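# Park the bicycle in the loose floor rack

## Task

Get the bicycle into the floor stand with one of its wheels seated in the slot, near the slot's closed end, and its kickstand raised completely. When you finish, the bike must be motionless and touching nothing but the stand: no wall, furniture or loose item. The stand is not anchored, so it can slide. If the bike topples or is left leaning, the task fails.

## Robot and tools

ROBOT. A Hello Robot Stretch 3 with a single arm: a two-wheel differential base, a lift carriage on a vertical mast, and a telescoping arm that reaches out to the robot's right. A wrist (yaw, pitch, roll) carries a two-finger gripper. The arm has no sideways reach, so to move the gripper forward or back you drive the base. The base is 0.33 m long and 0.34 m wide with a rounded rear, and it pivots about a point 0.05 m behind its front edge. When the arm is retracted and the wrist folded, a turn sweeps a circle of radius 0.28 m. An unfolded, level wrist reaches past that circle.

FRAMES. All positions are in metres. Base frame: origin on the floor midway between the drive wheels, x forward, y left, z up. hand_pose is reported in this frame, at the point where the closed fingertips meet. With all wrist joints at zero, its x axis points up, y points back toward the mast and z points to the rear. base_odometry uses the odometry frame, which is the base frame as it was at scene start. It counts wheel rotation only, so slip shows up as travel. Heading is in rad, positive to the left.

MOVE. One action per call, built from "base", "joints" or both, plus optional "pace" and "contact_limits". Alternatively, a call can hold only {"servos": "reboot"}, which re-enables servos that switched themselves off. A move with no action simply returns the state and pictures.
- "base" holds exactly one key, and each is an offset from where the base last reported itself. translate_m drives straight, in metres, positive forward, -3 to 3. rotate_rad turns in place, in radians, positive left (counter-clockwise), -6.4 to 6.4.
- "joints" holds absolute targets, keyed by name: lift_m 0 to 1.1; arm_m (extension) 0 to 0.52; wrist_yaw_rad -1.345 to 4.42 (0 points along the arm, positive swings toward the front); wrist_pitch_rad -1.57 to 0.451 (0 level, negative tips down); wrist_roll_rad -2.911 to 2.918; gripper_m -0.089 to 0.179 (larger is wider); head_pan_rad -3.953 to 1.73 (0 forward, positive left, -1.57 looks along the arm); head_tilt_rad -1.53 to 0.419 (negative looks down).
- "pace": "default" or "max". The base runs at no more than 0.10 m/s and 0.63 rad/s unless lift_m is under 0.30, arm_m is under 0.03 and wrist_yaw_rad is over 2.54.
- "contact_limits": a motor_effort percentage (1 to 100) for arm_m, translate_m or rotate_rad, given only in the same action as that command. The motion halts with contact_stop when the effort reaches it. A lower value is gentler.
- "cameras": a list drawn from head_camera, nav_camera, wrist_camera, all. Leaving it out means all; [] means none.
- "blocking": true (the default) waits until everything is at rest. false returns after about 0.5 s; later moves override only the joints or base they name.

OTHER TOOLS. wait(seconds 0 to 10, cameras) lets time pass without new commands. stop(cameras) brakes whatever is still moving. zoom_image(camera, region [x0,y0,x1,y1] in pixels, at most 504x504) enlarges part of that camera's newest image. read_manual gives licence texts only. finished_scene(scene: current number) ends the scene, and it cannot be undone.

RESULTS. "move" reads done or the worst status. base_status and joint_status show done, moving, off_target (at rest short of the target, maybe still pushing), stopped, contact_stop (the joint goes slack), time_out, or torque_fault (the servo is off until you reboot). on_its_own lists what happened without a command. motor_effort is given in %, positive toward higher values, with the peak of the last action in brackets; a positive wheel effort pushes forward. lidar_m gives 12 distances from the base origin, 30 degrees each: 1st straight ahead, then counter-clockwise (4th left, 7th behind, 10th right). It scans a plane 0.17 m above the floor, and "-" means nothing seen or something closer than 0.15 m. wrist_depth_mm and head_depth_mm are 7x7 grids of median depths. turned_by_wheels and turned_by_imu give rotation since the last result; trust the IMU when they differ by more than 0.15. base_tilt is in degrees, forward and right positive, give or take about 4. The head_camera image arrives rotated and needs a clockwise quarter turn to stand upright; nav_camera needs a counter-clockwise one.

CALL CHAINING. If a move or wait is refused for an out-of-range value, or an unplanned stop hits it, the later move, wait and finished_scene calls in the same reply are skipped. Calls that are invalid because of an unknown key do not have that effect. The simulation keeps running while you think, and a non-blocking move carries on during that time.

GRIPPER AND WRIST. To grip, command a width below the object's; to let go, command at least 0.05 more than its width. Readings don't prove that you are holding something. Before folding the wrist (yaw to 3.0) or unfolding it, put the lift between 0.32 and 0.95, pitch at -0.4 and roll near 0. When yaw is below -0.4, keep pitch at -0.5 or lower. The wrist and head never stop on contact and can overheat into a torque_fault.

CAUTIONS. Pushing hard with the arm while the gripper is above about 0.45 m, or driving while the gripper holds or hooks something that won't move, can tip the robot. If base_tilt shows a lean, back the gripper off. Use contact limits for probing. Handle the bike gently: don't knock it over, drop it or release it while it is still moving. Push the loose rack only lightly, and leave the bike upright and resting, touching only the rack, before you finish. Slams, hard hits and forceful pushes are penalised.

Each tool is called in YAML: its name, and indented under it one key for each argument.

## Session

move:

Scene clock: 0.00 s.
base_odometry: x=+0.000 y=+0.000 heading=+0.000
turned_by_wheels: +0.000
turned_by_imu: +0.000
base_tilt: forward=-1.3 right=-0.4
lidar_m: 1.24 2.19 2.07 1.32 0.93 0.88 0.90 1.18 1.66 1.70 2.27 1.25
head_depth_mm: 2139 3124 3684 3669 3797 3162 2176 / 2132 3090 3904 3851 3869 3230 2228 / 2102 3253 - - - 3298 2244 / 2080 3213 - - - 3364 2269 / 2078 3195 3870 3887 3854 3359 2279 / 2057 3105 3258 3228 3266 3083 2312 / 2032 2794 2873 2842 2837 2778 2308
base_status: not commanded
joint_positions: lift_m=+0.523 arm_m=+0.000 wrist_yaw_rad=+2.995 wrist_pitch_rad=-0.456 wrist_roll_rad=+0.000 gripper_m=+0.037 head_pan_rad=+0.000 head_tilt_rad=-0.004
joint_status: not commanded
measured_speeds: all 0
motor_effort: left_wheel=-0.6 right_wheel=+0.3 lift_m=+25.4 arm_m=-2.1 wrist_yaw_rad=+0.6 wrist_pitch_rad=+2.4 wrist_roll_rad=-0.3 gripper_m=+0.1 head_pan_rad=+0.5 head_tilt_rad=+1.8
hand_pose: x=+0.0108 y=+0.0722 z=+0.5269 quat_wxyz=(+0.210, +0.698, +0.109, +0.676) (m; base frame)
wrist_depth_mm: - 138 - - - - - / - 149 - - - - - / - 160 - - - - - / - 177 - - - - - / 884 201 249 946 988 - - / 786 781 124 790 791 866 837 / 669 679 270 686 124 724 733
pictures: head_camera (sideways), nav_camera (sideways), wrist_camera
camera_calibration:
head_camera: T_world_to_cam=[[-0.0104049, 0.0463718, -0.99887, 1.32719], [-0.0237424, 0.998631, 0.046608, -0.0579537], [0.999664, 0.0242005, -0.00928972, -0.0325703], [0, 0, 0, 1]] pos_world=[0.0449927, -0.00288141, 1.32808]
nav_camera: T_world_to_cam=[[0.00885271, 0.00412358, 0.999952, -1.25869], [0.0548989, -0.998485, 0.0036315, 0.0475056], [0.998453, 0.0548641, -0.00906568, -0.0381661], [0, 0, 0, 1]] pos_world=[0.0466419, 0.054718, 1.25812]
wrist_camera: T_world_to_cam=[[0.991399, -0.124964, 0.038885, -0.0250516], [-0.0372752, -0.554425, -0.831398, 0.525745], [0.125454, 0.822798, -0.554315, 0.393235], [0, 0, 0, 1]] pos_world=[-0.00489954, -0.035197, 0.656054]

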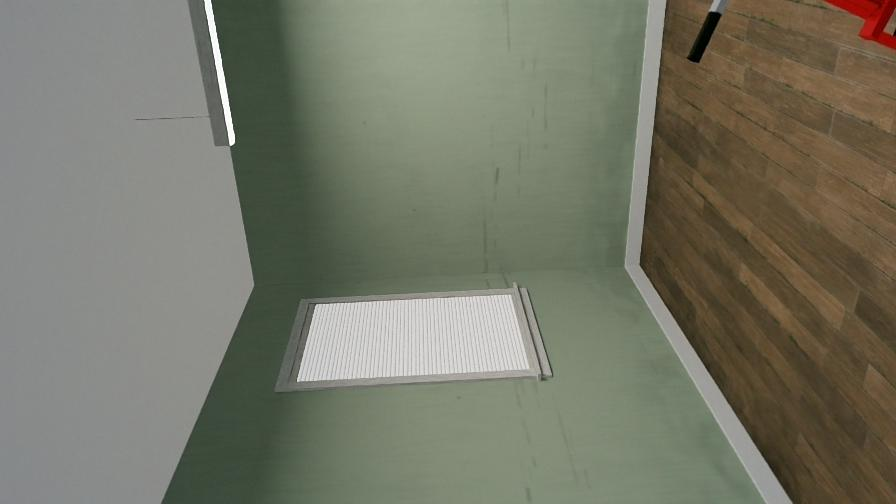

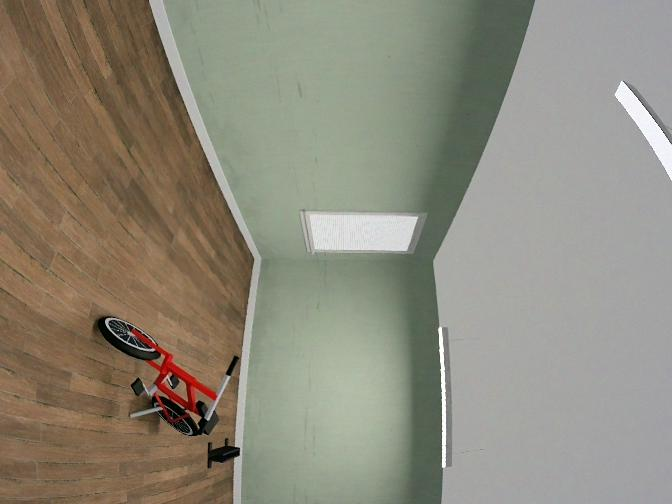

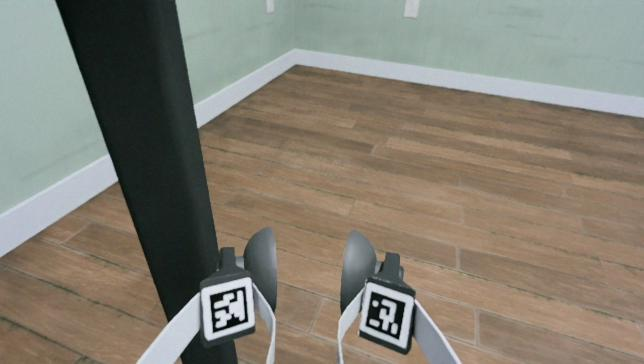

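move:
  joints: {"head_pan_rad": -0.75, "head_tilt_rad": -0.5}
  cameras: ["head_camera", "nav_camera"]

Scene clock: 3.37 s.
move: done
base_odometry: x=+0.000 y=+0.000 heading=+0.000
turned_by_wheels: +0.000
turned_by_imu: +0.000
base_tilt: forward=-1.3 right=-0.5
lidar_m: 1.24 2.18 2.07 1.32 0.92 0.88 0.90 1.18 1.66 1.70 2.27 1.25
head_depth_mm: 2595 2724 2904 2582 1944 1573 1311 / 3012 3245 3294 2596 1978 1561 1314 / 3564 3856 3924 2618 1977 1585 1328 / 3540 3880 3892 2644 1993 1597 1330 / 3328 3706 3853 2673 2013 1598 1335 / 3299 3618 3769 2237 2016 1600 1355 / 3247 3491 3713 1855 1902 1613 1349
base_status: not commanded
joint_positions: lift_m=+0.523 arm_m=+0.000 wrist_yaw_rad=+2.995 wrist_pitch_rad=-0.456 wrist_roll_rad=+0.000 gripper_m=+0.037 head_pan_rad=-0.742 head_tilt_rad=-0.493
joint_status: all done
measured_speeds: all 0
motor_effort: left_wheel=+0.1(0.8) right_wheel=+0.1(0.3) lift_m=+24.7(25.6) arm_m=-4.6(5.1) wrist_yaw_rad=+0.2(1.5) wrist_pitch_rad=+2.3(2.7) wrist_roll_rad=-0.2(0.3) gripper_m=-0.8(1.6) head_pan_rad=-3.5(7.1) head_tilt_rad=-3.0(3.6)
hand_pose: x=+0.0108 y=+0.0722 z=+0.5269 quat_wxyz=(+0.210, +0.698, +0.109, +0.676) (m; base frame)
wrist_depth_mm: - 139 - - - - - / - 150 - - - - - / - 161 - - - - - / - 177 - - - - - / 872 202 249 960 983 - - / 777 785 124 793 783 837 839 / 675 669 265 682 124 727 747
pictures: head_camera (sideways), nav_camera (sideways)
camera_calibration:
head_camera: T_world_to_cam=[[-0.321641, 0.357569, -0.87675, 1.16949], [0.675299, 0.735688, 0.0523016, -0.0695982], [0.663716, -0.575246, -0.478094, 0.579651], [0, 0, 0, 1]] pos_world=[0.0384318, -0.0335289, 1.30612]
nav_camera: T_world_to_cam=[[0.355117, -0.319755, 0.878435, -1.102], [-0.637511, -0.77011, -0.0226035, 0.0858782], [0.683719, -0.551985, -0.477326, 0.573219], [0, 0, 0, 1]] pos_world=[0.0541645, 0.0301755, 1.24359]

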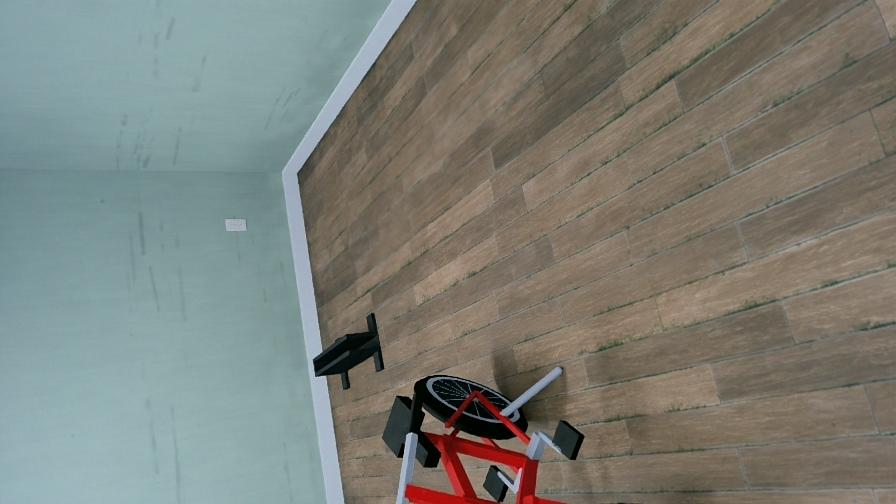

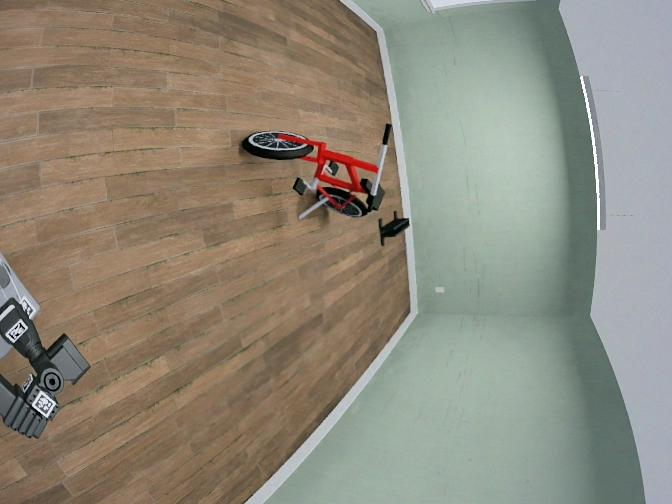

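zoom_image:
  camera: "head_camera"
  region: [280, 280, 640, 504]

Scaled by 1.400 from the camera's 896x504 image, which has a finer 1280x720 frame.

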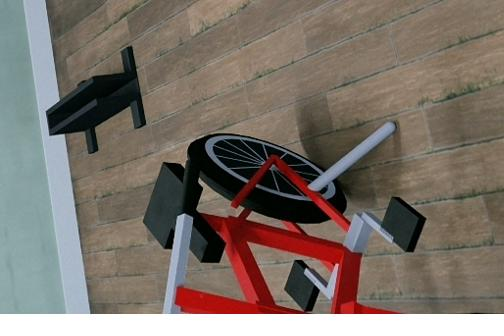

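move:
  base: {"rotate_rad": 0.165}
  joints: {"lift_m": 0.28}
  pace: "max"
  cameras: []

move:
  base: {"translate_m": 1.82}
  joints: {"head_pan_rad": -1.5, "head_tilt_rad": -0.6}
  pace: "max"

Scene clock: 55.20 s.
move: done
base_odometry: x=+0.000 y=+0.000 heading=+0.165
turned_by_wheels: +0.165
turned_by_imu: +0.162
base_tilt: forward=-1.3 right=-0.5
lidar_m: 2.65 2.09 2.07 1.13 0.89 0.88 0.94 1.40 1.66 1.81 2.70 1.24
head_depth_mm: 3452 3606 3534 2577 1953 1563 1310 / 3451 3788 3845 2589 1951 1576 1314 / 3438 3736 3826 2601 1974 1585 1316 / 3374 3706 3800 2525 1991 1594 1326 / 3335 3592 3792 2044 1932 1589 1340 / 3288 3543 3827 2451 1881 1610 1335 / 3220 3502 3756 2723 1888 1620 1351
base_status: done
joint_positions: lift_m=+0.280 arm_m=+0.000 wrist_yaw_rad=+2.995 wrist_pitch_rad=-0.457 wrist_roll_rad=+0.000 gripper_m=+0.037 head_pan_rad=-0.742 head_tilt_rad=-0.493
joint_status: all done
measured_speeds: all 0
motor_effort: left_wheel=-3.6(8.5) right_wheel=+4.1(7.6) lift_m=+19.7(23.2) arm_m=-10.0(10.8) wrist_yaw_rad=+0.9(1.9) wrist_pitch_rad=+2.7(2.8) wrist_roll_rad=-0.1(0.5) gripper_m=+0.2(1.0) head_pan_rad=-2.6(4.3) head_tilt_rad=-2.5(3.6)
hand_pose: x=+0.0107 y=+0.0721 z=+0.2841 quat_wxyz=(+0.210, +0.698, +0.110, +0.676) (m; base frame)
wrist_depth_mm: - 139 - - - - - / - 150 - - - - - / 795 161 906 988 982 994 - / 675 178 690 728 742 761 793 / 567 202 210 600 617 615 640 / 485 288 124 297 490 523 532 / 256 260 248 267 124 451 464
pictures: none
No camera images: "cameras" was empty.

Scene clock: 62.67 s.
move: done
base_odometry: x=+1.795 y=+0.298 heading=+0.165
turned_by_wheels: +0.000
turned_by_imu: +0.009
base_tilt: forward=-1.3 right=-0.5
lidar_m: 1.26 1.00 0.99 1.07 1.61 2.32 2.51 0.75 0.70 1.12 2.44 2.41
head_depth_mm: 2513 2751 2822 2129 1446 1408 1239 / 2660 2933 2952 2224 1604 1452 1247 / 2847 3144 3032 2239 1776 1462 1248 / 3105 3429 3092 2232 1785 1469 1250 / 2963 3254 3089 2268 1778 1476 1256 / 2702 2953 2981 2284 1797 1489 1269 / 2474 2642 2819 2326 1818 1490 1271
base_status: done
joint_positions: lift_m=+0.280 arm_m=+0.000 wrist_yaw_rad=+2.995 wrist_pitch_rad=-0.457 wrist_roll_rad=+0.000 gripper_m=+0.037 head_pan_rad=-1.492 head_tilt_rad=-0.592
joint_status: all done
measured_speeds: all 0
motor_effort: left_wheel=-3.2(7.3) right_wheel=+2.7(9.3) lift_m=+25.4(26.4) arm_m=-14.7(16.0) wrist_yaw_rad=-1.0(1.9) wrist_pitch_rad=+3.0(3.1) wrist_roll_rad=+0.1(0.4) gripper_m=+0.4(1.4) head_pan_rad=-3.7(7.7) head_tilt_rad=-3.6(6.0)
hand_pose: x=+0.0107 y=+0.0721 z=+0.2841 quat_wxyz=(+0.210, +0.698, +0.110, +0.676) (m; base frame)
wrist_depth_mm: - 138 - - - - - / - 150 - - - - - / 855 161 927 947 962 928 - / 699 178 704 732 732 792 783 / 573 206 208 616 598 632 640 / 484 290 124 298 485 522 538 / 255 258 250 270 124 454 455
pictures: head_camera (sideways), nav_camera (sideways), wrist_camera
camera_calibration:
head_camera: T_world_to_cam=[[0.00183138, 0.564933, -0.825135, 1.10021], [0.996003, 0.0726516, 0.0519519, -0.0710926], [0.0892967, -0.821932, -0.562542, 0.693031], [0, 0, 0, 1]] pos_world=[0.00690812, -0.0467548, 1.30137]
nav_camera: T_world_to_cam=[[0.0484523, -0.560263, 0.826897, -1.03292], [-0.991616, -0.126273, -0.0274521, 0.0943475], [0.119795, -0.818634, -0.561683, 0.686416], [0, 0, 0, 1]] pos_world=[0.0613743, -0.00486848, 1.24225]
wrist_camera: T_world_to_cam=[[0.991404, -0.12493, 0.0388661, -0.0156061], [-0.0373857, -0.555175, -0.830893, 0.323761], [0.125381, 0.822298, -0.555073, 0.259021], [0, 0, 0, 1]] pos_world=[-0.0049002, -0.0351978, 0.413393]

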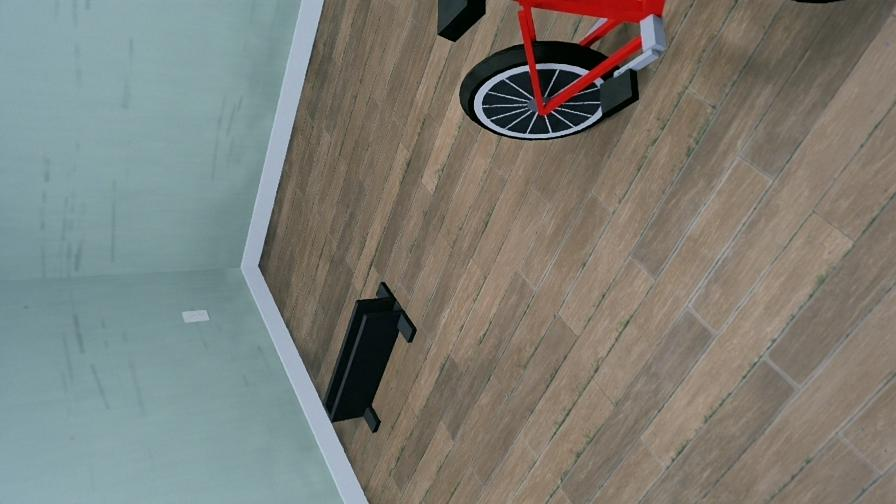

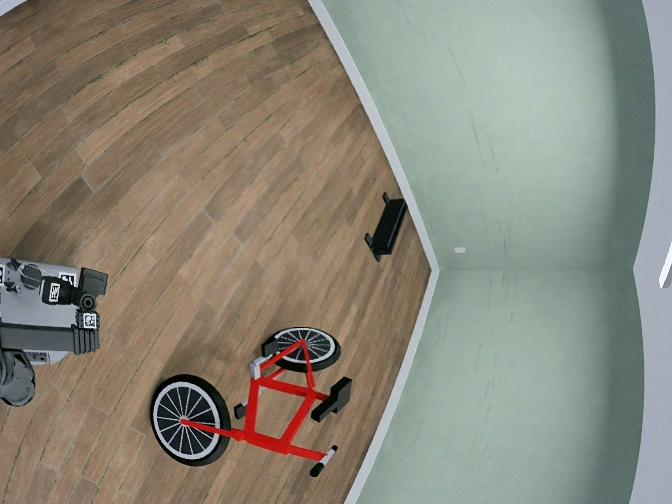

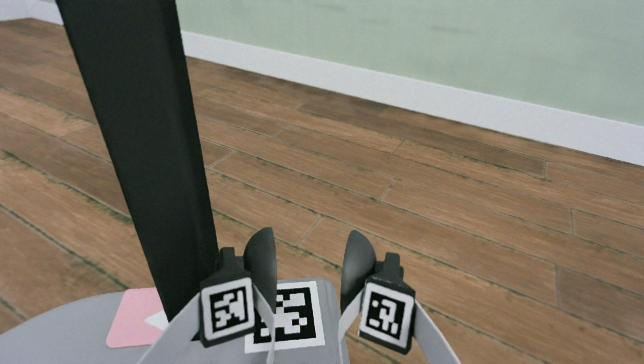

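zoom_image:
  camera: "head_camera"
  region: [290, 260, 450, 450]

zoom_image:
  camera: "nav_camera"
  region: [120, 330, 400, 504]

Scaled by 2.653 from the camera's 896x504 image, which has a finer 1280x720 frame.

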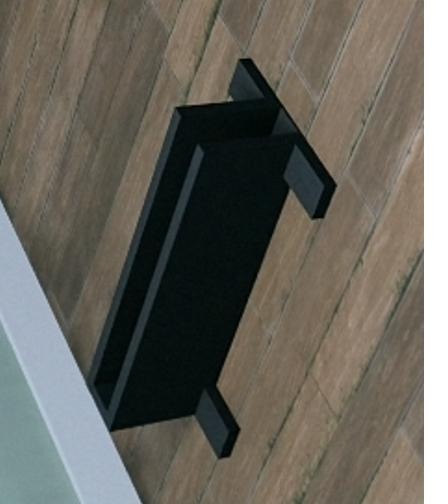

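Scaled by 1.800 from the camera's 672x504 image, which has a finer 792x594 frame.

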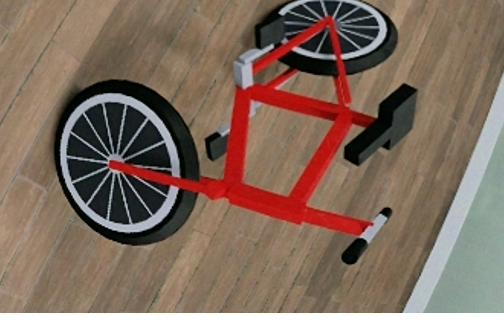

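move:
  base: {"rotate_rad": -1.131}
  pace: "max"
  cameras: []

move:
  base: {"translate_m": 2.08}
  pace: "max"
  cameras: []

move:
  base: {"rotate_rad": 0.61}
  joints: {"lift_m": 0.5, "head_pan_rad": -1.5, "head_tilt_rad": -0.95}

Scene clock: 80.47 s.
move: done
base_odometry: x=+1.795 y=+0.298 heading=-0.966
turned_by_wheels: -1.131
turned_by_imu: -1.106
base_tilt: forward=-1.4 right=-0.5
lidar_m: 2.47 2.41 1.35 1.02 1.00 1.04 1.48 2.33 2.44 0.79 0.70 1.10
head_depth_mm: 2976 3257 2981 2201 1751 1453 1241 / 2897 3199 2976 2230 1748 1452 1247 / 2715 2983 2992 2230 1778 1466 1247 / 2609 2873 3048 2270 1767 1473 1259 / 2506 2761 2945 2243 1787 1235 1222 / 2448 2662 2821 2278 1798 1160 1173 / 2298 2522 2715 2310 1762 1118 1192
base_status: done
joint_positions: lift_m=+0.280 arm_m=+0.000 wrist_yaw_rad=+2.995 wrist_pitch_rad=-0.457 wrist_roll_rad=+0.000 gripper_m=+0.037 head_pan_rad=-1.492 head_tilt_rad=-0.593
joint_status: not commanded
measured_speeds: all 0
motor_effort: left_wheel=+2.3(12.5) right_wheel=-3.8(8.7) lift_m=+30.9(31.3) arm_m=-14.0(15.6) wrist_yaw_rad=+0.6(1.5) wrist_pitch_rad=+2.6(3.0) wrist_roll_rad=+0.1(0.3) gripper_m=+0.3(0.9) head_pan_rad=-3.4(4.1) head_tilt_rad=-3.1(3.8)
hand_pose: x=+0.0107 y=+0.0721 z=+0.2841 quat_wxyz=(+0.210, +0.698, +0.110, +0.676) (m; base frame)
wrist_depth_mm: - 138 - - - - - / - 150 - - - - - / 827 161 902 923 965 975 - / 684 179 684 724 753 781 784 / 563 208 211 587 609 632 619 / 470 286 125 295 490 522 528 / 257 260 249 266 124 453 457
pictures: none
No camera images: "cameras" was empty.

Scene clock: 88.83 s.
move: done
base_odometry: x=+2.978 y=-1.413 heading=-0.966
turned_by_wheels: +0.000
turned_by_imu: +0.011
base_tilt: forward=-1.3 right=-0.5
lidar_m: 0.59 0.57 0.61 0.87 1.95 2.04 2.91 1.19 2.45 1.86 1.82 0.77
head_depth_mm: 1961 2196 2500 2192 1743 1459 1234 / 1866 2083 2314 2205 1765 1455 1243 / 1809 1969 2219 2242 1769 1455 1240 / 1725 1888 2100 2253 1773 1477 1168 / 1667 1817 1986 2190 1790 1480 1148 / 1585 1738 1906 2116 1798 1489 1264 / 1535 1659 1821 2010 1812 1503 1274
base_status: done
joint_positions: lift_m=+0.280 arm_m=+0.000 wrist_yaw_rad=+2.995 wrist_pitch_rad=-0.457 wrist_roll_rad=+0.000 gripper_m=+0.037 head_pan_rad=-1.492 head_tilt_rad=-0.593
joint_status: not commanded
measured_speeds: all 0
motor_effort: left_wheel=+0.1(11.5) right_wheel=-0.5(6.0) lift_m=+32.6(34.6) arm_m=-9.8(15.0) wrist_yaw_rad=-0.1(2.3) wrist_pitch_rad=+2.9(3.0) wrist_roll_rad=-0.1(0.5) gripper_m=+0.1(1.5) head_pan_rad=-3.4(4.3) head_tilt_rad=-3.5(3.9)
hand_pose: x=+0.0107 y=+0.0721 z=+0.2841 quat_wxyz=(+0.210, +0.698, +0.110, +0.676) (m; base frame)
wrist_depth_mm: - 138 - - - - - / - 150 - - - - - / 849 161 906 942 845 - - / 685 178 695 724 741 651 - / 563 207 211 614 598 608 534 / 481 289 125 299 484 532 525 / 255 258 247 270 124 455 461
pictures: none
No camera images: "cameras" was empty.

Scene clock: 91.67 s.
move: done
base_odometry: x=+2.978 y=-1.413 heading=-0.356
turned_by_wheels: +0.610
turned_by_imu: +0.599
base_tilt: forward=-1.3 right=-0.4
lidar_m: 0.57 0.62 0.95 1.93 2.10 1.73 1.19 2.28 1.84 1.48 0.72 0.58
head_depth_mm: 1673 1929 1771 1540 1300 1230 494 / 1698 1948 1780 1550 1272 1228 498 / 1739 1984 1789 1550 1292 1236 578 / 1772 2010 1783 1562 1318 1200 979 / 1744 1972 1810 1567 1334 1240 1129 / 1426 1512 1612 1541 1393 1253 1133 / 1139 1193 1243 1310 1339 1252 1129
base_status: done
joint_positions: lift_m=+0.500 arm_m=+0.000 wrist_yaw_rad=+2.995 wrist_pitch_rad=-0.457 wrist_roll_rad=+0.000 gripper_m=+0.037 head_pan_rad=-1.492 head_tilt_rad=-0.938
joint_status: all done
measured_speeds: all 0
motor_effort: left_wheel=-4.5(8.3) right_wheel=+4.5(7.4) lift_m=+33.0(38.7) arm_m=-10.3(11.2) wrist_yaw_rad=+0.4(1.2) wrist_pitch_rad=+2.8(3.0) wrist_roll_rad=+0.1(0.3) gripper_m=+0.5(1.1) head_pan_rad=-3.2(6.3) head_tilt_rad=-4.9(6.2)
hand_pose: x=+0.0107 y=+0.0721 z=+0.5041 quat_wxyz=(+0.210, +0.698, +0.110, +0.676) (m; base frame)
wrist_depth_mm: - 139 - - - - - / - 150 - - - - - / - 160 - - - - - / - 178 - - - - - / 874 200 249 944 950 987 - / 750 731 125 771 775 823 723 / 666 665 270 644 124 702 693
pictures: head_camera (sideways), nav_camera (sideways), wrist_camera
camera_calibration:
head_camera: T_world_to_cam=[[-0.0173225, 0.810497, -0.585487, 0.78801], [0.997382, 0.0551286, 0.0468062, -0.0643794], [0.0702134, -0.583143, -0.80933, 1.01413], [0, 0, 0, 1]] pos_world=[0.00665592, -0.0437504, 1.28515]
nav_camera: T_world_to_cam=[[0.0676578, -0.806479, 0.587378, -0.720888], [-0.99261, -0.113855, -0.0419898, 0.113264], [0.10074, -0.580197, -0.808222, 1.00719], [0, 0, 0, 1]] pos_world=[0.0597369, 0.0158816, 1.24222]
wrist_camera: T_world_to_cam=[[0.991404, -0.12493, 0.0388657, -0.0241565], [-0.037388, -0.555188, -0.830884, 0.506549], [0.12538, 0.822289, -0.555087, 0.381145], [0, 0, 0, 1]] pos_world=[-0.00490015, -0.0351989, 0.63339]

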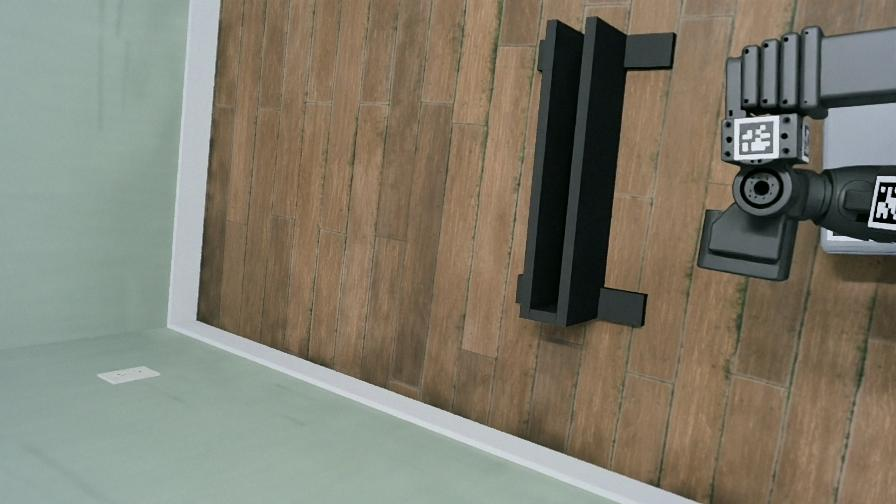

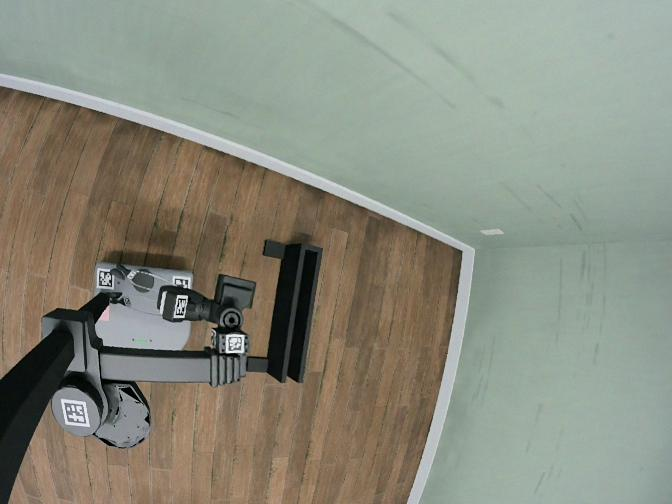

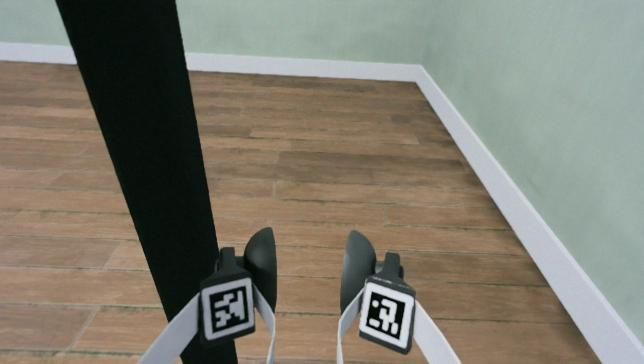

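move:
  joints: {"wrist_yaw_rad": -0.034, "wrist_pitch_rad": -0.4, "wrist_roll_rad": 0.0}
  cameras: []

move:
  base: {"translate_m": -0.035}
  joints: {"wrist_pitch_rad": -1.57, "wrist_roll_rad": 1.57, "gripper_m": 0.179, "arm_m": 0.462}

Scene clock: 101.17 s.
move: done
base_odometry: x=+2.978 y=-1.413 heading=-0.356
turned_by_wheels: +0.000
turned_by_imu: +0.000
base_tilt: forward=-1.3 right=-0.5
lidar_m: 0.57 0.62 0.96 1.92 2.10 1.73 1.19 2.28 1.83 1.47 0.72 0.58
head_depth_mm: 1682 1914 1768 1535 1301 1227 492 / 1710 1949 1787 1556 1271 1229 498 / 1741 1978 1795 1549 1258 621 570 / 1758 2017 1781 1553 1316 1228 1108 / 1762 1976 1807 1568 1342 1235 1128 / 1430 1525 1613 1543 1394 1250 1131 / 1139 1191 1251 1314 1338 1248 1135
base_status: not commanded
joint_positions: lift_m=+0.500 arm_m=+0.000 wrist_yaw_rad=-0.032 wrist_pitch_rad=-0.421 wrist_roll_rad=+0.000 gripper_m=+0.037 head_pan_rad=-1.492 head_tilt_rad=-0.938
joint_status: all done
measured_speeds: all 0
motor_effort: left_wheel=-3.9(4.4) right_wheel=+4.4(4.7) lift_m=+32.8(34.3) arm_m=-12.1(12.5) wrist_yaw_rad=-1.9(4.0) wrist_pitch_rad=+3.9(5.7) wrist_roll_rad=-0.2(1.3) gripper_m=-0.1(1.2) head_pan_rad=-3.5(3.8) head_tilt_rad=-5.8(6.2)
hand_pose: x=-0.0286 y=-0.3689 z=+0.5120 quat_wxyz=(+0.689, +0.137, -0.693, -0.159) (m; base frame)
wrist_depth_mm: - - - - - - - / - - - - - - - / - - - - - - - / - - - - - - - / - 921 - 979 982 - - / 674 808 124 583 784 859 855 / 670 660 121 593 125 682 743
pictures: none
No camera images: "cameras" was empty.

Scene clock: 105.77 s.
move: done
base_odometry: x=+2.945 y=-1.401 heading=-0.356
turned_by_wheels: +0.000
turned_by_imu: +0.000
base_tilt: forward=-1.3 right=-0.5
lidar_m: 0.61 0.66 1.01 1.93 2.10 1.70 1.16 2.28 1.83 1.56 0.76 0.61
head_depth_mm: 1670 1943 1755 1544 1341 1207 503 / 1714 1947 1766 709 618 551 530 / 1724 1968 808 905 1277 1230 982 / 1756 2016 1786 1537 1308 1229 1109 / 1777 2030 1806 1574 1317 1249 1127 / 1536 1624 1696 1577 1384 1241 1131 / 1211 1267 1334 1389 1363 1242 1136
base_status: done
joint_positions: lift_m=+0.500 arm_m=+0.462 wrist_yaw_rad=-0.033 wrist_pitch_rad=-1.547 wrist_roll_rad=+1.566 gripper_m=+0.179 head_pan_rad=-1.492 head_tilt_rad=-0.938
joint_status: all done
joint sent to its limit — wrist_pitch_rad, lower limit.
measured_speeds: all 0
motor_effort: left_wheel=-4.0(8.6) right_wheel=-1.1(4.1) lift_m=+31.2(33.2) arm_m=+15.8(22.8) wrist_yaw_rad=-0.8(3.3) wrist_pitch_rad=-1.5(4.1) wrist_roll_rad=+1.1(2.5) gripper_m=+0.3(83.0) head_pan_rad=-3.6(4.0) head_tilt_rad=-5.7(6.1)
hand_pose: x=-0.0209 y=-0.5887 z=+0.3820 quat_wxyz=(-0.010, -0.011, -0.715, -0.699) (m; base frame)
wrist_depth_mm: 522 519 513 493 517 517 526 / 525 522 533 439 530 525 535 / 529 548 535 479 536 542 521 / 548 551 548 529 557 557 517 / 554 563 564 555 558 562 560 / 132 577 574 562 575 137 573 / 118 573 568 593 594 120 112
pictures: head_camera (sideways), nav_camera (sideways), wrist_camera
camera_calibration:
head_camera: T_world_to_cam=[[-0.017326, 0.81054, -0.585427, 0.787933], [0.997382, 0.0551253, 0.0468045, -0.0643771], [0.0702088, -0.583084, -0.809373, 1.01418], [0, 0, 0, 1]] pos_world=[0.00665583, -0.0437492, 1.28514]
nav_camera: T_world_to_cam=[[0.0676613, -0.806522, 0.587319, -0.72081], [-0.99261, -0.113852, -0.0419924, 0.113268], [0.100735, -0.580138, -0.808265, 1.00724], [0, 0, 0, 1]] pos_world=[0.0597365, 0.015886, 1.24222]
wrist_camera: T_world_to_cam=[[-0.0144343, 0.999586, -0.0248801, 0.594716], [0.991509, 0.0175248, 0.128852, 0.0291374], [0.129235, -0.022809, -0.991352, 0.529868], [0, 0, 0, 1]] pos_world=[-0.0887832, -0.582895, 0.536328]

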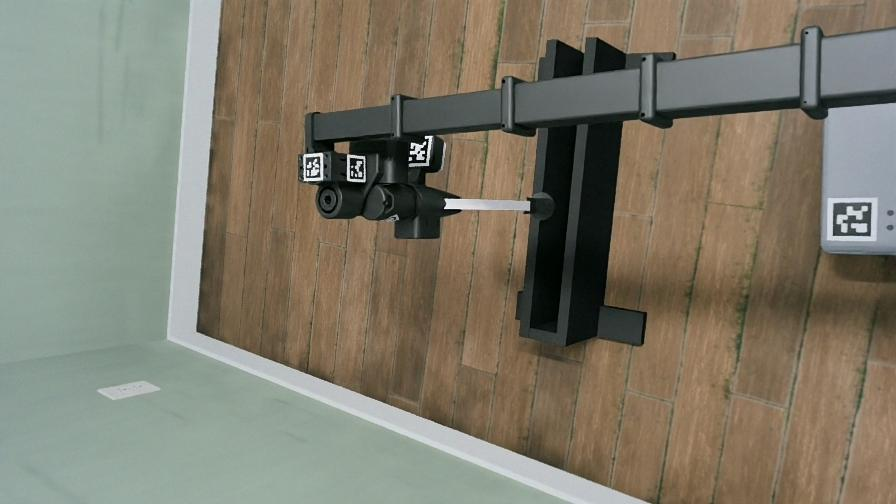

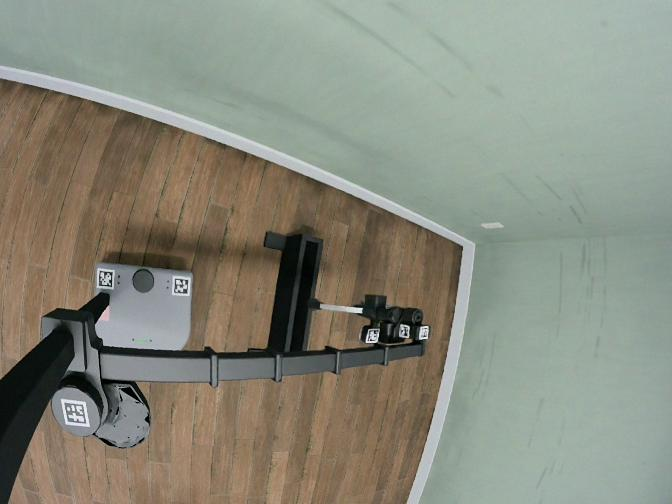

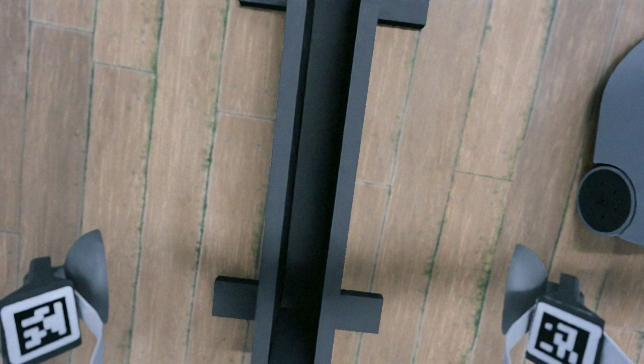

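move:
  joints: {"lift_m": 0.212}
  cameras: ["wrist_camera"]

move:
  joints: {"gripper_m": 0.0}
  cameras: ["wrist_camera"]

Scene clock: 113.97 s.
move: done
base_odometry: x=+2.945 y=-1.401 heading=-0.356
turned_by_wheels: +0.000
turned_by_imu: +0.000
base_tilt: forward=-1.3 right=-0.4
lidar_m: 0.61 0.66 1.01 1.93 2.10 1.70 1.16 2.28 1.83 1.56 0.76 0.61
head_depth_mm: 1671 1930 1782 1543 1348 1235 1111 / 1702 1939 1788 1546 1255 1174 755 / 1726 1981 1798 1564 1190 1223 980 / 1766 2004 1788 1552 1321 1242 1108 / 1792 2006 1804 1575 1316 1238 1123 / 1528 1614 1700 1569 1397 1247 1128 / 1215 1268 1334 1402 1367 1251 1128
base_status: not commanded
joint_positions: lift_m=+0.212 arm_m=+0.462 wrist_yaw_rad=-0.033 wrist_pitch_rad=-1.547 wrist_roll_rad=+1.566 gripper_m=+0.179 head_pan_rad=-1.492 head_tilt_rad=-0.938
joint_status: all done
measured_speeds: all 0
motor_effort: left_wheel=-4.4(4.8) right_wheel=-0.9(1.4) lift_m=+18.6(27.8) arm_m=+6.5(11.7) wrist_yaw_rad=-1.2(2.1) wrist_pitch_rad=-1.6(1.9) wrist_roll_rad=+1.3(1.3) gripper_m=+0.0(1.4) head_pan_rad=-3.0(4.0) head_tilt_rad=-5.3(5.9)
hand_pose: x=-0.0209 y=-0.5887 z=+0.0940 quat_wxyz=(-0.010, -0.011, -0.715, -0.699) (m; base frame)
wrist_depth_mm: 237 85 88 235 129 239 241 / 244 87 106 240 101 242 246 / 247 89 128 242 115 247 250 / 251 90 118 251 94 256 255 / 254 92 134 252 118 259 261 / 128 94 166 258 95 137 267 / 116 96 154 264 97 120 112
pictures: wrist_camera
camera_calibration:
wrist_camera: T_world_to_cam=[[-0.0144346, 0.999587, -0.024843, 0.587539], [0.991509, 0.0175204, 0.128854, 0.0662433], [0.129236, -0.0227721, -0.991352, 0.244383], [0, 0, 0, 1]] pos_world=[-0.0887831, -0.582891, 0.24833]

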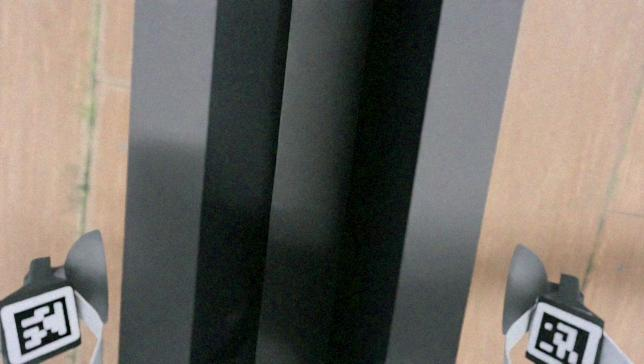

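Scene clock: 116.47 s.
move: done
base_odometry: x=+2.945 y=-1.401 heading=-0.356
turned_by_wheels: +0.000
turned_by_imu: +0.000
base_tilt: forward=-1.3 right=-0.4
lidar_m: 0.61 0.66 1.01 1.93 2.11 1.70 1.16 2.28 1.83 1.56 0.76 0.61
head_depth_mm: 1677 1929 1770 1541 1345 1227 1112 / 1701 1937 1788 1548 1257 1172 756 / 1743 1983 1778 1061 1200 1220 977 / 1769 1999 1793 1556 1303 1242 1111 / 1785 2013 1810 1557 1311 1245 1124 / 1527 1624 1700 1577 1402 1241 1130 / 1208 1269 1327 1389 1366 1251 1136
base_status: not commanded
joint_positions: lift_m=+0.212 arm_m=+0.462 wrist_yaw_rad=-0.033 wrist_pitch_rad=-1.536 wrist_roll_rad=+1.566 gripper_m=+0.002 head_pan_rad=-1.492 head_tilt_rad=-0.938
joint_status: all done
measured_speeds: all 0
motor_effort: left_wheel=-3.8(4.6) right_wheel=+0.1(1.3) lift_m=+17.5(19.1) arm_m=+2.7(7.9) wrist_yaw_rad=-1.2(2.1) wrist_pitch_rad=-3.8(5.1) wrist_roll_rad=+1.1(1.4) gripper_m=-50.1(100.0) head_pan_rad=-3.4(4.0) head_tilt_rad=-5.5(6.0)
hand_pose: x=-0.0210 y=-0.5916 z=+0.0938 quat_wxyz=(-0.010, -0.011, -0.719, -0.695) (m; base frame)
wrist_depth_mm: 240 87 87 233 145 86 237 / 246 88 93 238 114 88 242 / 250 90 121 245 128 247 249 / 257 92 108 248 102 255 254 / 258 93 119 253 123 260 259 / 263 96 150 260 99 143 263 / 112 98 142 264 97 114 271
pictures: wrist_camera
camera_calibration:
wrist_camera: T_world_to_cam=[[-0.0145651, 0.999235, -0.036294, 0.591338], [0.991556, 0.0191121, 0.128266, 0.0674167], [0.128862, -0.0341193, -0.991075, 0.237389], [0, 0, 0, 1]] pos_world=[-0.0888249, -0.584075, 0.248085]

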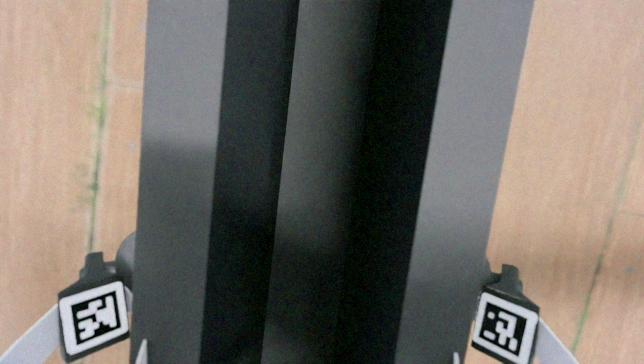

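move:
  base: {"translate_m": -0.33}
  joints: {"arm_m": 0.32}
  cameras: ["head_camera", "nav_camera"]

Scene clock: 141.30 s.
move: done
base_odometry: x=+2.636 y=-1.286 heading=-0.356
turned_by_wheels: +0.000
turned_by_imu: +0.000
base_tilt: forward=-1.3 right=-0.5
lidar_m: 0.93 1.01 1.55 1.97 2.15 1.39 0.83 2.22 1.79 1.77 1.17 0.94
head_depth_mm: 1631 1902 1767 1550 1365 1197 1113 / 1667 1939 1762 1546 1347 1108 756 / 1684 1959 1798 1549 961 1206 981 / 1721 1972 1794 1560 1377 1202 1111 / 1725 2006 1806 1563 1383 1222 1129 / 1776 2042 1816 1585 1388 1247 1127 / 1769 1981 1799 1585 1397 1253 1132
base_status: done
joint_positions: lift_m=+0.212 arm_m=+0.320 wrist_yaw_rad=-0.033 wrist_pitch_rad=-1.531 wrist_roll_rad=+1.566 gripper_m=+0.052 head_pan_rad=-1.492 head_tilt_rad=-0.938
joint_status: all done
measured_speeds: all 0
on_its_own: gripper_m is held at +0.051, not at your +0.000, by its stall guard, which is not easing now
motor_effort: left_wheel=+1.1(5.5) right_wheel=-8.0(12.9) lift_m=+22.9(23.6) arm_m=-8.9(24.9) wrist_yaw_rad=-1.0(2.0) wrist_pitch_rad=-4.5(5.3) wrist_roll_rad=+1.0(1.4) gripper_m=-19.9(21.3) head_pan_rad=-2.7(4.1) head_tilt_rad=-5.6(6.0)
hand_pose: x=-0.0211 y=-0.4509 z=+0.0937 quat_wxyz=(-0.010, -0.011, -0.721, -0.693) (m; base frame)
wrist_depth_mm: 240 86 87 233 131 86 237 / 246 88 92 242 116 88 243 / 251 90 121 244 127 246 247 / 255 92 106 250 102 253 253 / 262 94 116 253 123 257 256 / 266 96 146 256 100 138 262 / - 98 143 267 97 115 266
pictures: head_camera (sideways), nav_camera (sideways)
camera_calibration:
head_camera: T_world_to_cam=[[-0.0173369, 0.810736, -0.585155, 0.787578], [0.997383, 0.055104, 0.0467966, -0.0643669], [0.0701841, -0.582813, -0.80957, 1.01444], [0, 0, 0, 1]] pos_world=[0.00665515, -0.0437436, 1.28513]
nav_camera: T_world_to_cam=[[0.0676723, -0.80672, 0.587047, -0.720456], [-0.992612, -0.113832, -0.0420044, 0.113283], [0.100711, -0.579867, -0.808462, 1.0075], [0, 0, 0, 1]] pos_world=[0.059735, 0.0159057, 1.24223]

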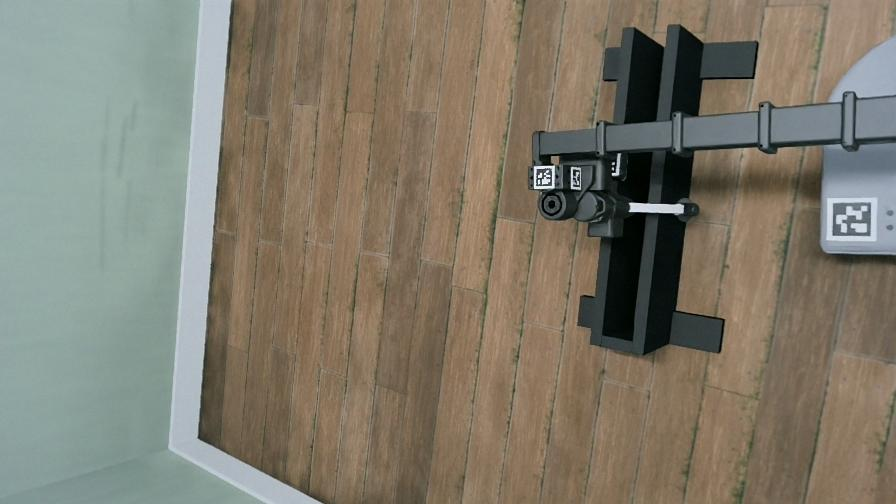

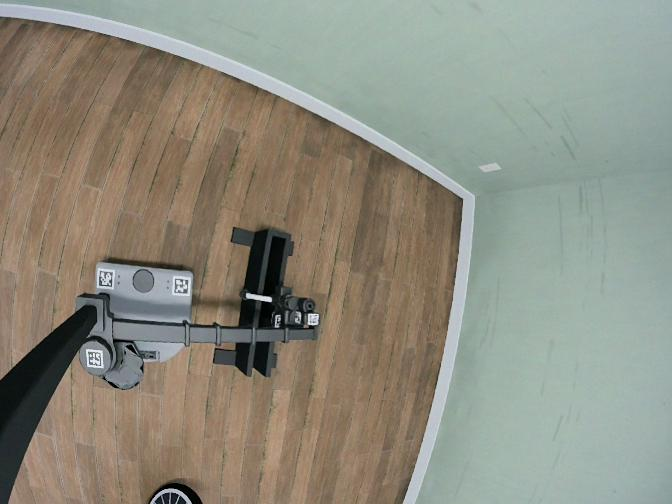

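move:
  base: {"rotate_rad": 2.375}
  joints: {"head_pan_rad": -0.5, "head_tilt_rad": -0.6}
  cameras: ["head_camera", "nav_camera"]

Scene clock: 148.70 s.
move: done
base_odometry: x=+2.636 y=-1.286 heading=+2.018
turned_by_wheels: +2.374
turned_by_imu: +2.297
base_tilt: forward=-1.4 right=-0.5
lidar_m: 2.46 0.98 0.83 1.93 1.77 1.58 1.02 0.93 0.94 1.16 1.98 1.99
head_depth_mm: 1641 1820 1996 2131 1717 1443 1238 / 1710 1866 2097 2170 1723 1442 1232 / 1748 1942 2166 2195 1746 1447 1243 / 1816 2000 2282 2193 1753 1447 1247 / 1878 2083 2354 2218 1773 1464 1255 / 1937 2181 2456 2238 1785 1468 1250 / 2027 2280 2587 2270 1786 1480 1255
base_status: done
joint_positions: lift_m=+0.212 arm_m=+0.320 wrist_yaw_rad=-0.038 wrist_pitch_rad=-1.532 wrist_roll_rad=+1.584 gripper_m=+0.052 head_pan_rad=-0.508 head_tilt_rad=-0.606
joint_status: all done
measured_speeds: all 0
on_its_own: gripper_m is held at +0.051, not at your +0.000, by its stall guard, which is not easing now
motor_effort: left_wheel=-8.8(14.3) right_wheel=+12.4(18.6) lift_m=+12.3(29.0) arm_m=+14.5(16.5) wrist_yaw_rad=+4.2(5.2) wrist_pitch_rad=-4.4(4.7) wrist_roll_rad=-4.9(5.2) gripper_m=-20.1(21.4) head_pan_rad=+3.7(7.3) head_tilt_rad=+2.7(5.4)
hand_pose: x=-0.0210 y=-0.4507 z=+0.0937 quat_wxyz=(-0.018, -0.019, -0.720, -0.693) (m; base frame)
wrist_depth_mm: 241 87 87 234 132 86 237 / 246 88 92 240 118 88 242 / 251 90 119 245 127 246 248 / 255 92 106 251 103 252 251 / 260 93 116 255 124 257 258 / - 96 146 260 100 137 264 / 113 98 141 265 97 115 269
pictures: head_camera (sideways), nav_camera (sideways)
camera_calibration:
head_camera: T_world_to_cam=[[-0.479209, 0.319986, -0.817293, 1.09292], [0.491888, 0.869113, 0.0518627, -0.0679004], [0.726915, -0.377163, -0.573884, 0.703897], [0, 0, 0, 1]] pos_world=[0.0454628, -0.0252219, 1.30071]
nav_camera: T_world_to_cam=[[0.503197, -0.275548, 0.819064, -1.02548], [-0.444524, -0.895326, -0.0281071, 0.0918624], [0.741074, -0.349951, -0.573013, 0.697366], [0, 0, 0, 1]] pos_world=[0.0400538, 0.0437218, 1.24212]

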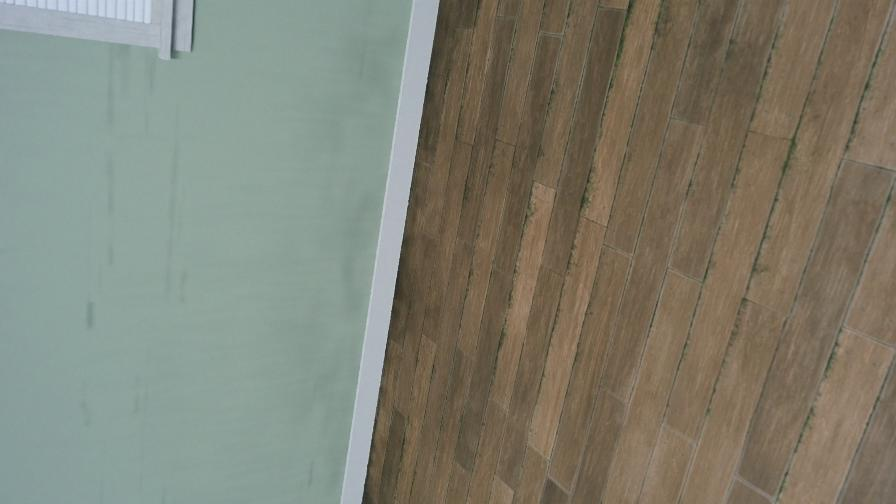

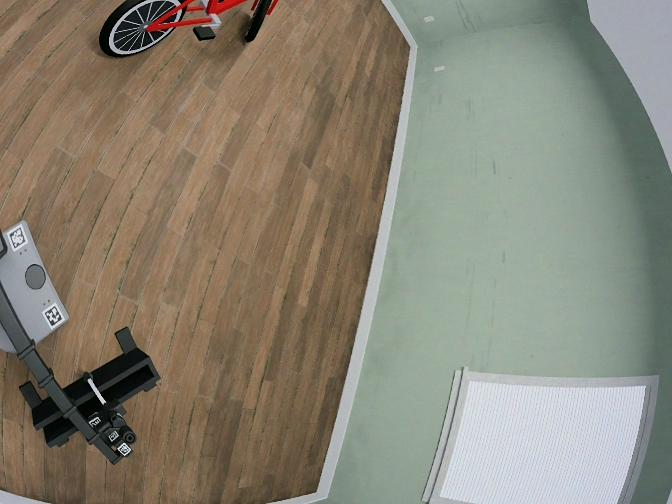

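move:
  base: {"translate_m": 1.15}
  joints: {"head_pan_rad": 1.2, "head_tilt_rad": -0.6}
  cameras: ["head_camera", "nav_camera"]

Scene clock: 166.40 s.
move: done
base_odometry: x=+2.139 y=-0.249 heading=+2.018
turned_by_wheels: +0.000
turned_by_imu: +0.006
base_tilt: forward=-1.4 right=-0.5
lidar_m: 1.57 2.91 0.75 0.64 0.86 2.50 1.99 1.82 1.84 1.39 1.27 1.28
head_depth_mm: 2517 2724 2875 2132 1721 1437 1227 / 2597 2839 2894 2143 1743 1451 1236 / 2731 3022 2964 2174 1734 1442 1241 / 2876 3162 2944 2180 1767 1360 1235 / 2999 3380 2981 2214 1757 1170 1198 / 3213 3518 3015 2240 1769 1366 1258 / 3074 3189 3048 2246 1634 1446 1231
base_status: done
joint_positions: lift_m=+0.212 arm_m=+0.320 wrist_yaw_rad=-0.035 wrist_pitch_rad=-1.532 wrist_roll_rad=+1.577 gripper_m=+0.052 head_pan_rad=+1.192 head_tilt_rad=-0.606
joint_status: all done
measured_speeds: all 0
on_its_own: gripper_m is held at +0.051, not at your +0.000, by its stall guard, which is not easing now
motor_effort: left_wheel=-5.6(7.2) right_wheel=+11.7(17.0) lift_m=+14.5(15.1) arm_m=+9.6(16.8) wrist_yaw_rad=+0.8(4.5) wrist_pitch_rad=-4.3(4.8) wrist_roll_rad=-2.4(5.1) gripper_m=-19.1(21.2) head_pan_rad=+4.1(7.1) head_tilt_rad=+2.8(4.7)
hand_pose: x=-0.0210 y=-0.4506 z=+0.0937 quat_wxyz=(-0.014, -0.015, -0.720, -0.693) (m; base frame)
wrist_depth_mm: 241 86 87 236 131 86 239 / 245 88 92 240 116 88 242 / 253 90 121 244 127 244 248 / 256 92 108 251 101 252 253 / 262 93 117 256 123 257 257 / - 96 150 260 99 136 262 / 112 98 141 264 97 116 268
pictures: head_camera (sideways), nav_camera (sideways)
camera_calibration:
head_camera: T_world_to_cam=[[-0.25554, -0.516233, -0.817437, 1.09174], [-0.925221, 0.375868, 0.0518644, -0.0592582], [0.280474, 0.769563, -0.573679, 0.706353], [0, 0, 0, 1]] pos_world=[0.0260435, 0.0422831, 1.30072]
nav_camera: T_world_to_cam=[[0.208383, 0.534299, 0.819208, -1.02387], [0.945115, -0.325529, -0.0280952, 0.0833701], [0.251665, 0.7801, -0.572808, 0.700085], [0, 0, 0, 1]] pos_world=[-0.0416243, 0.0280552, 1.24212]

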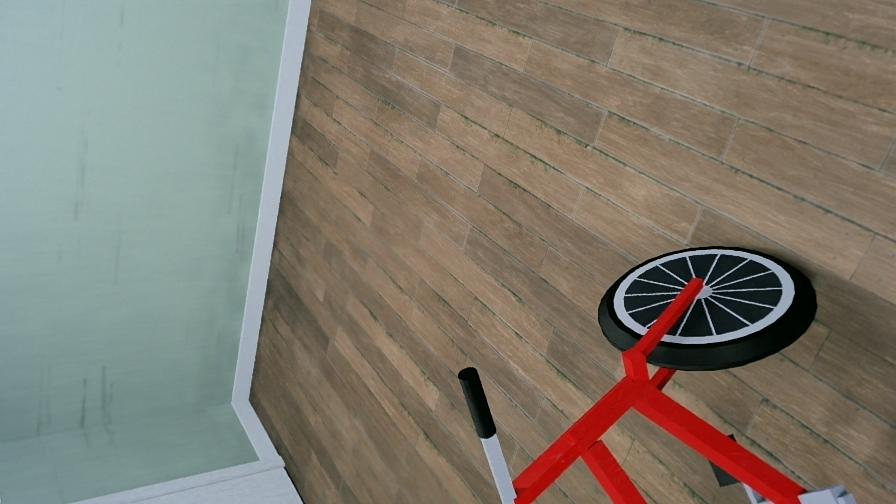

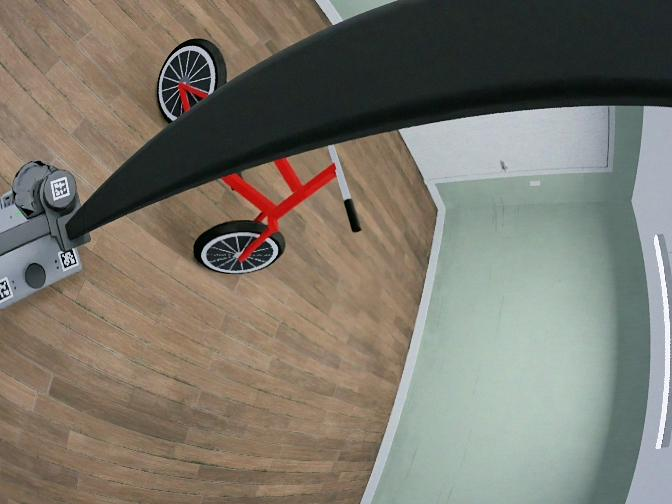

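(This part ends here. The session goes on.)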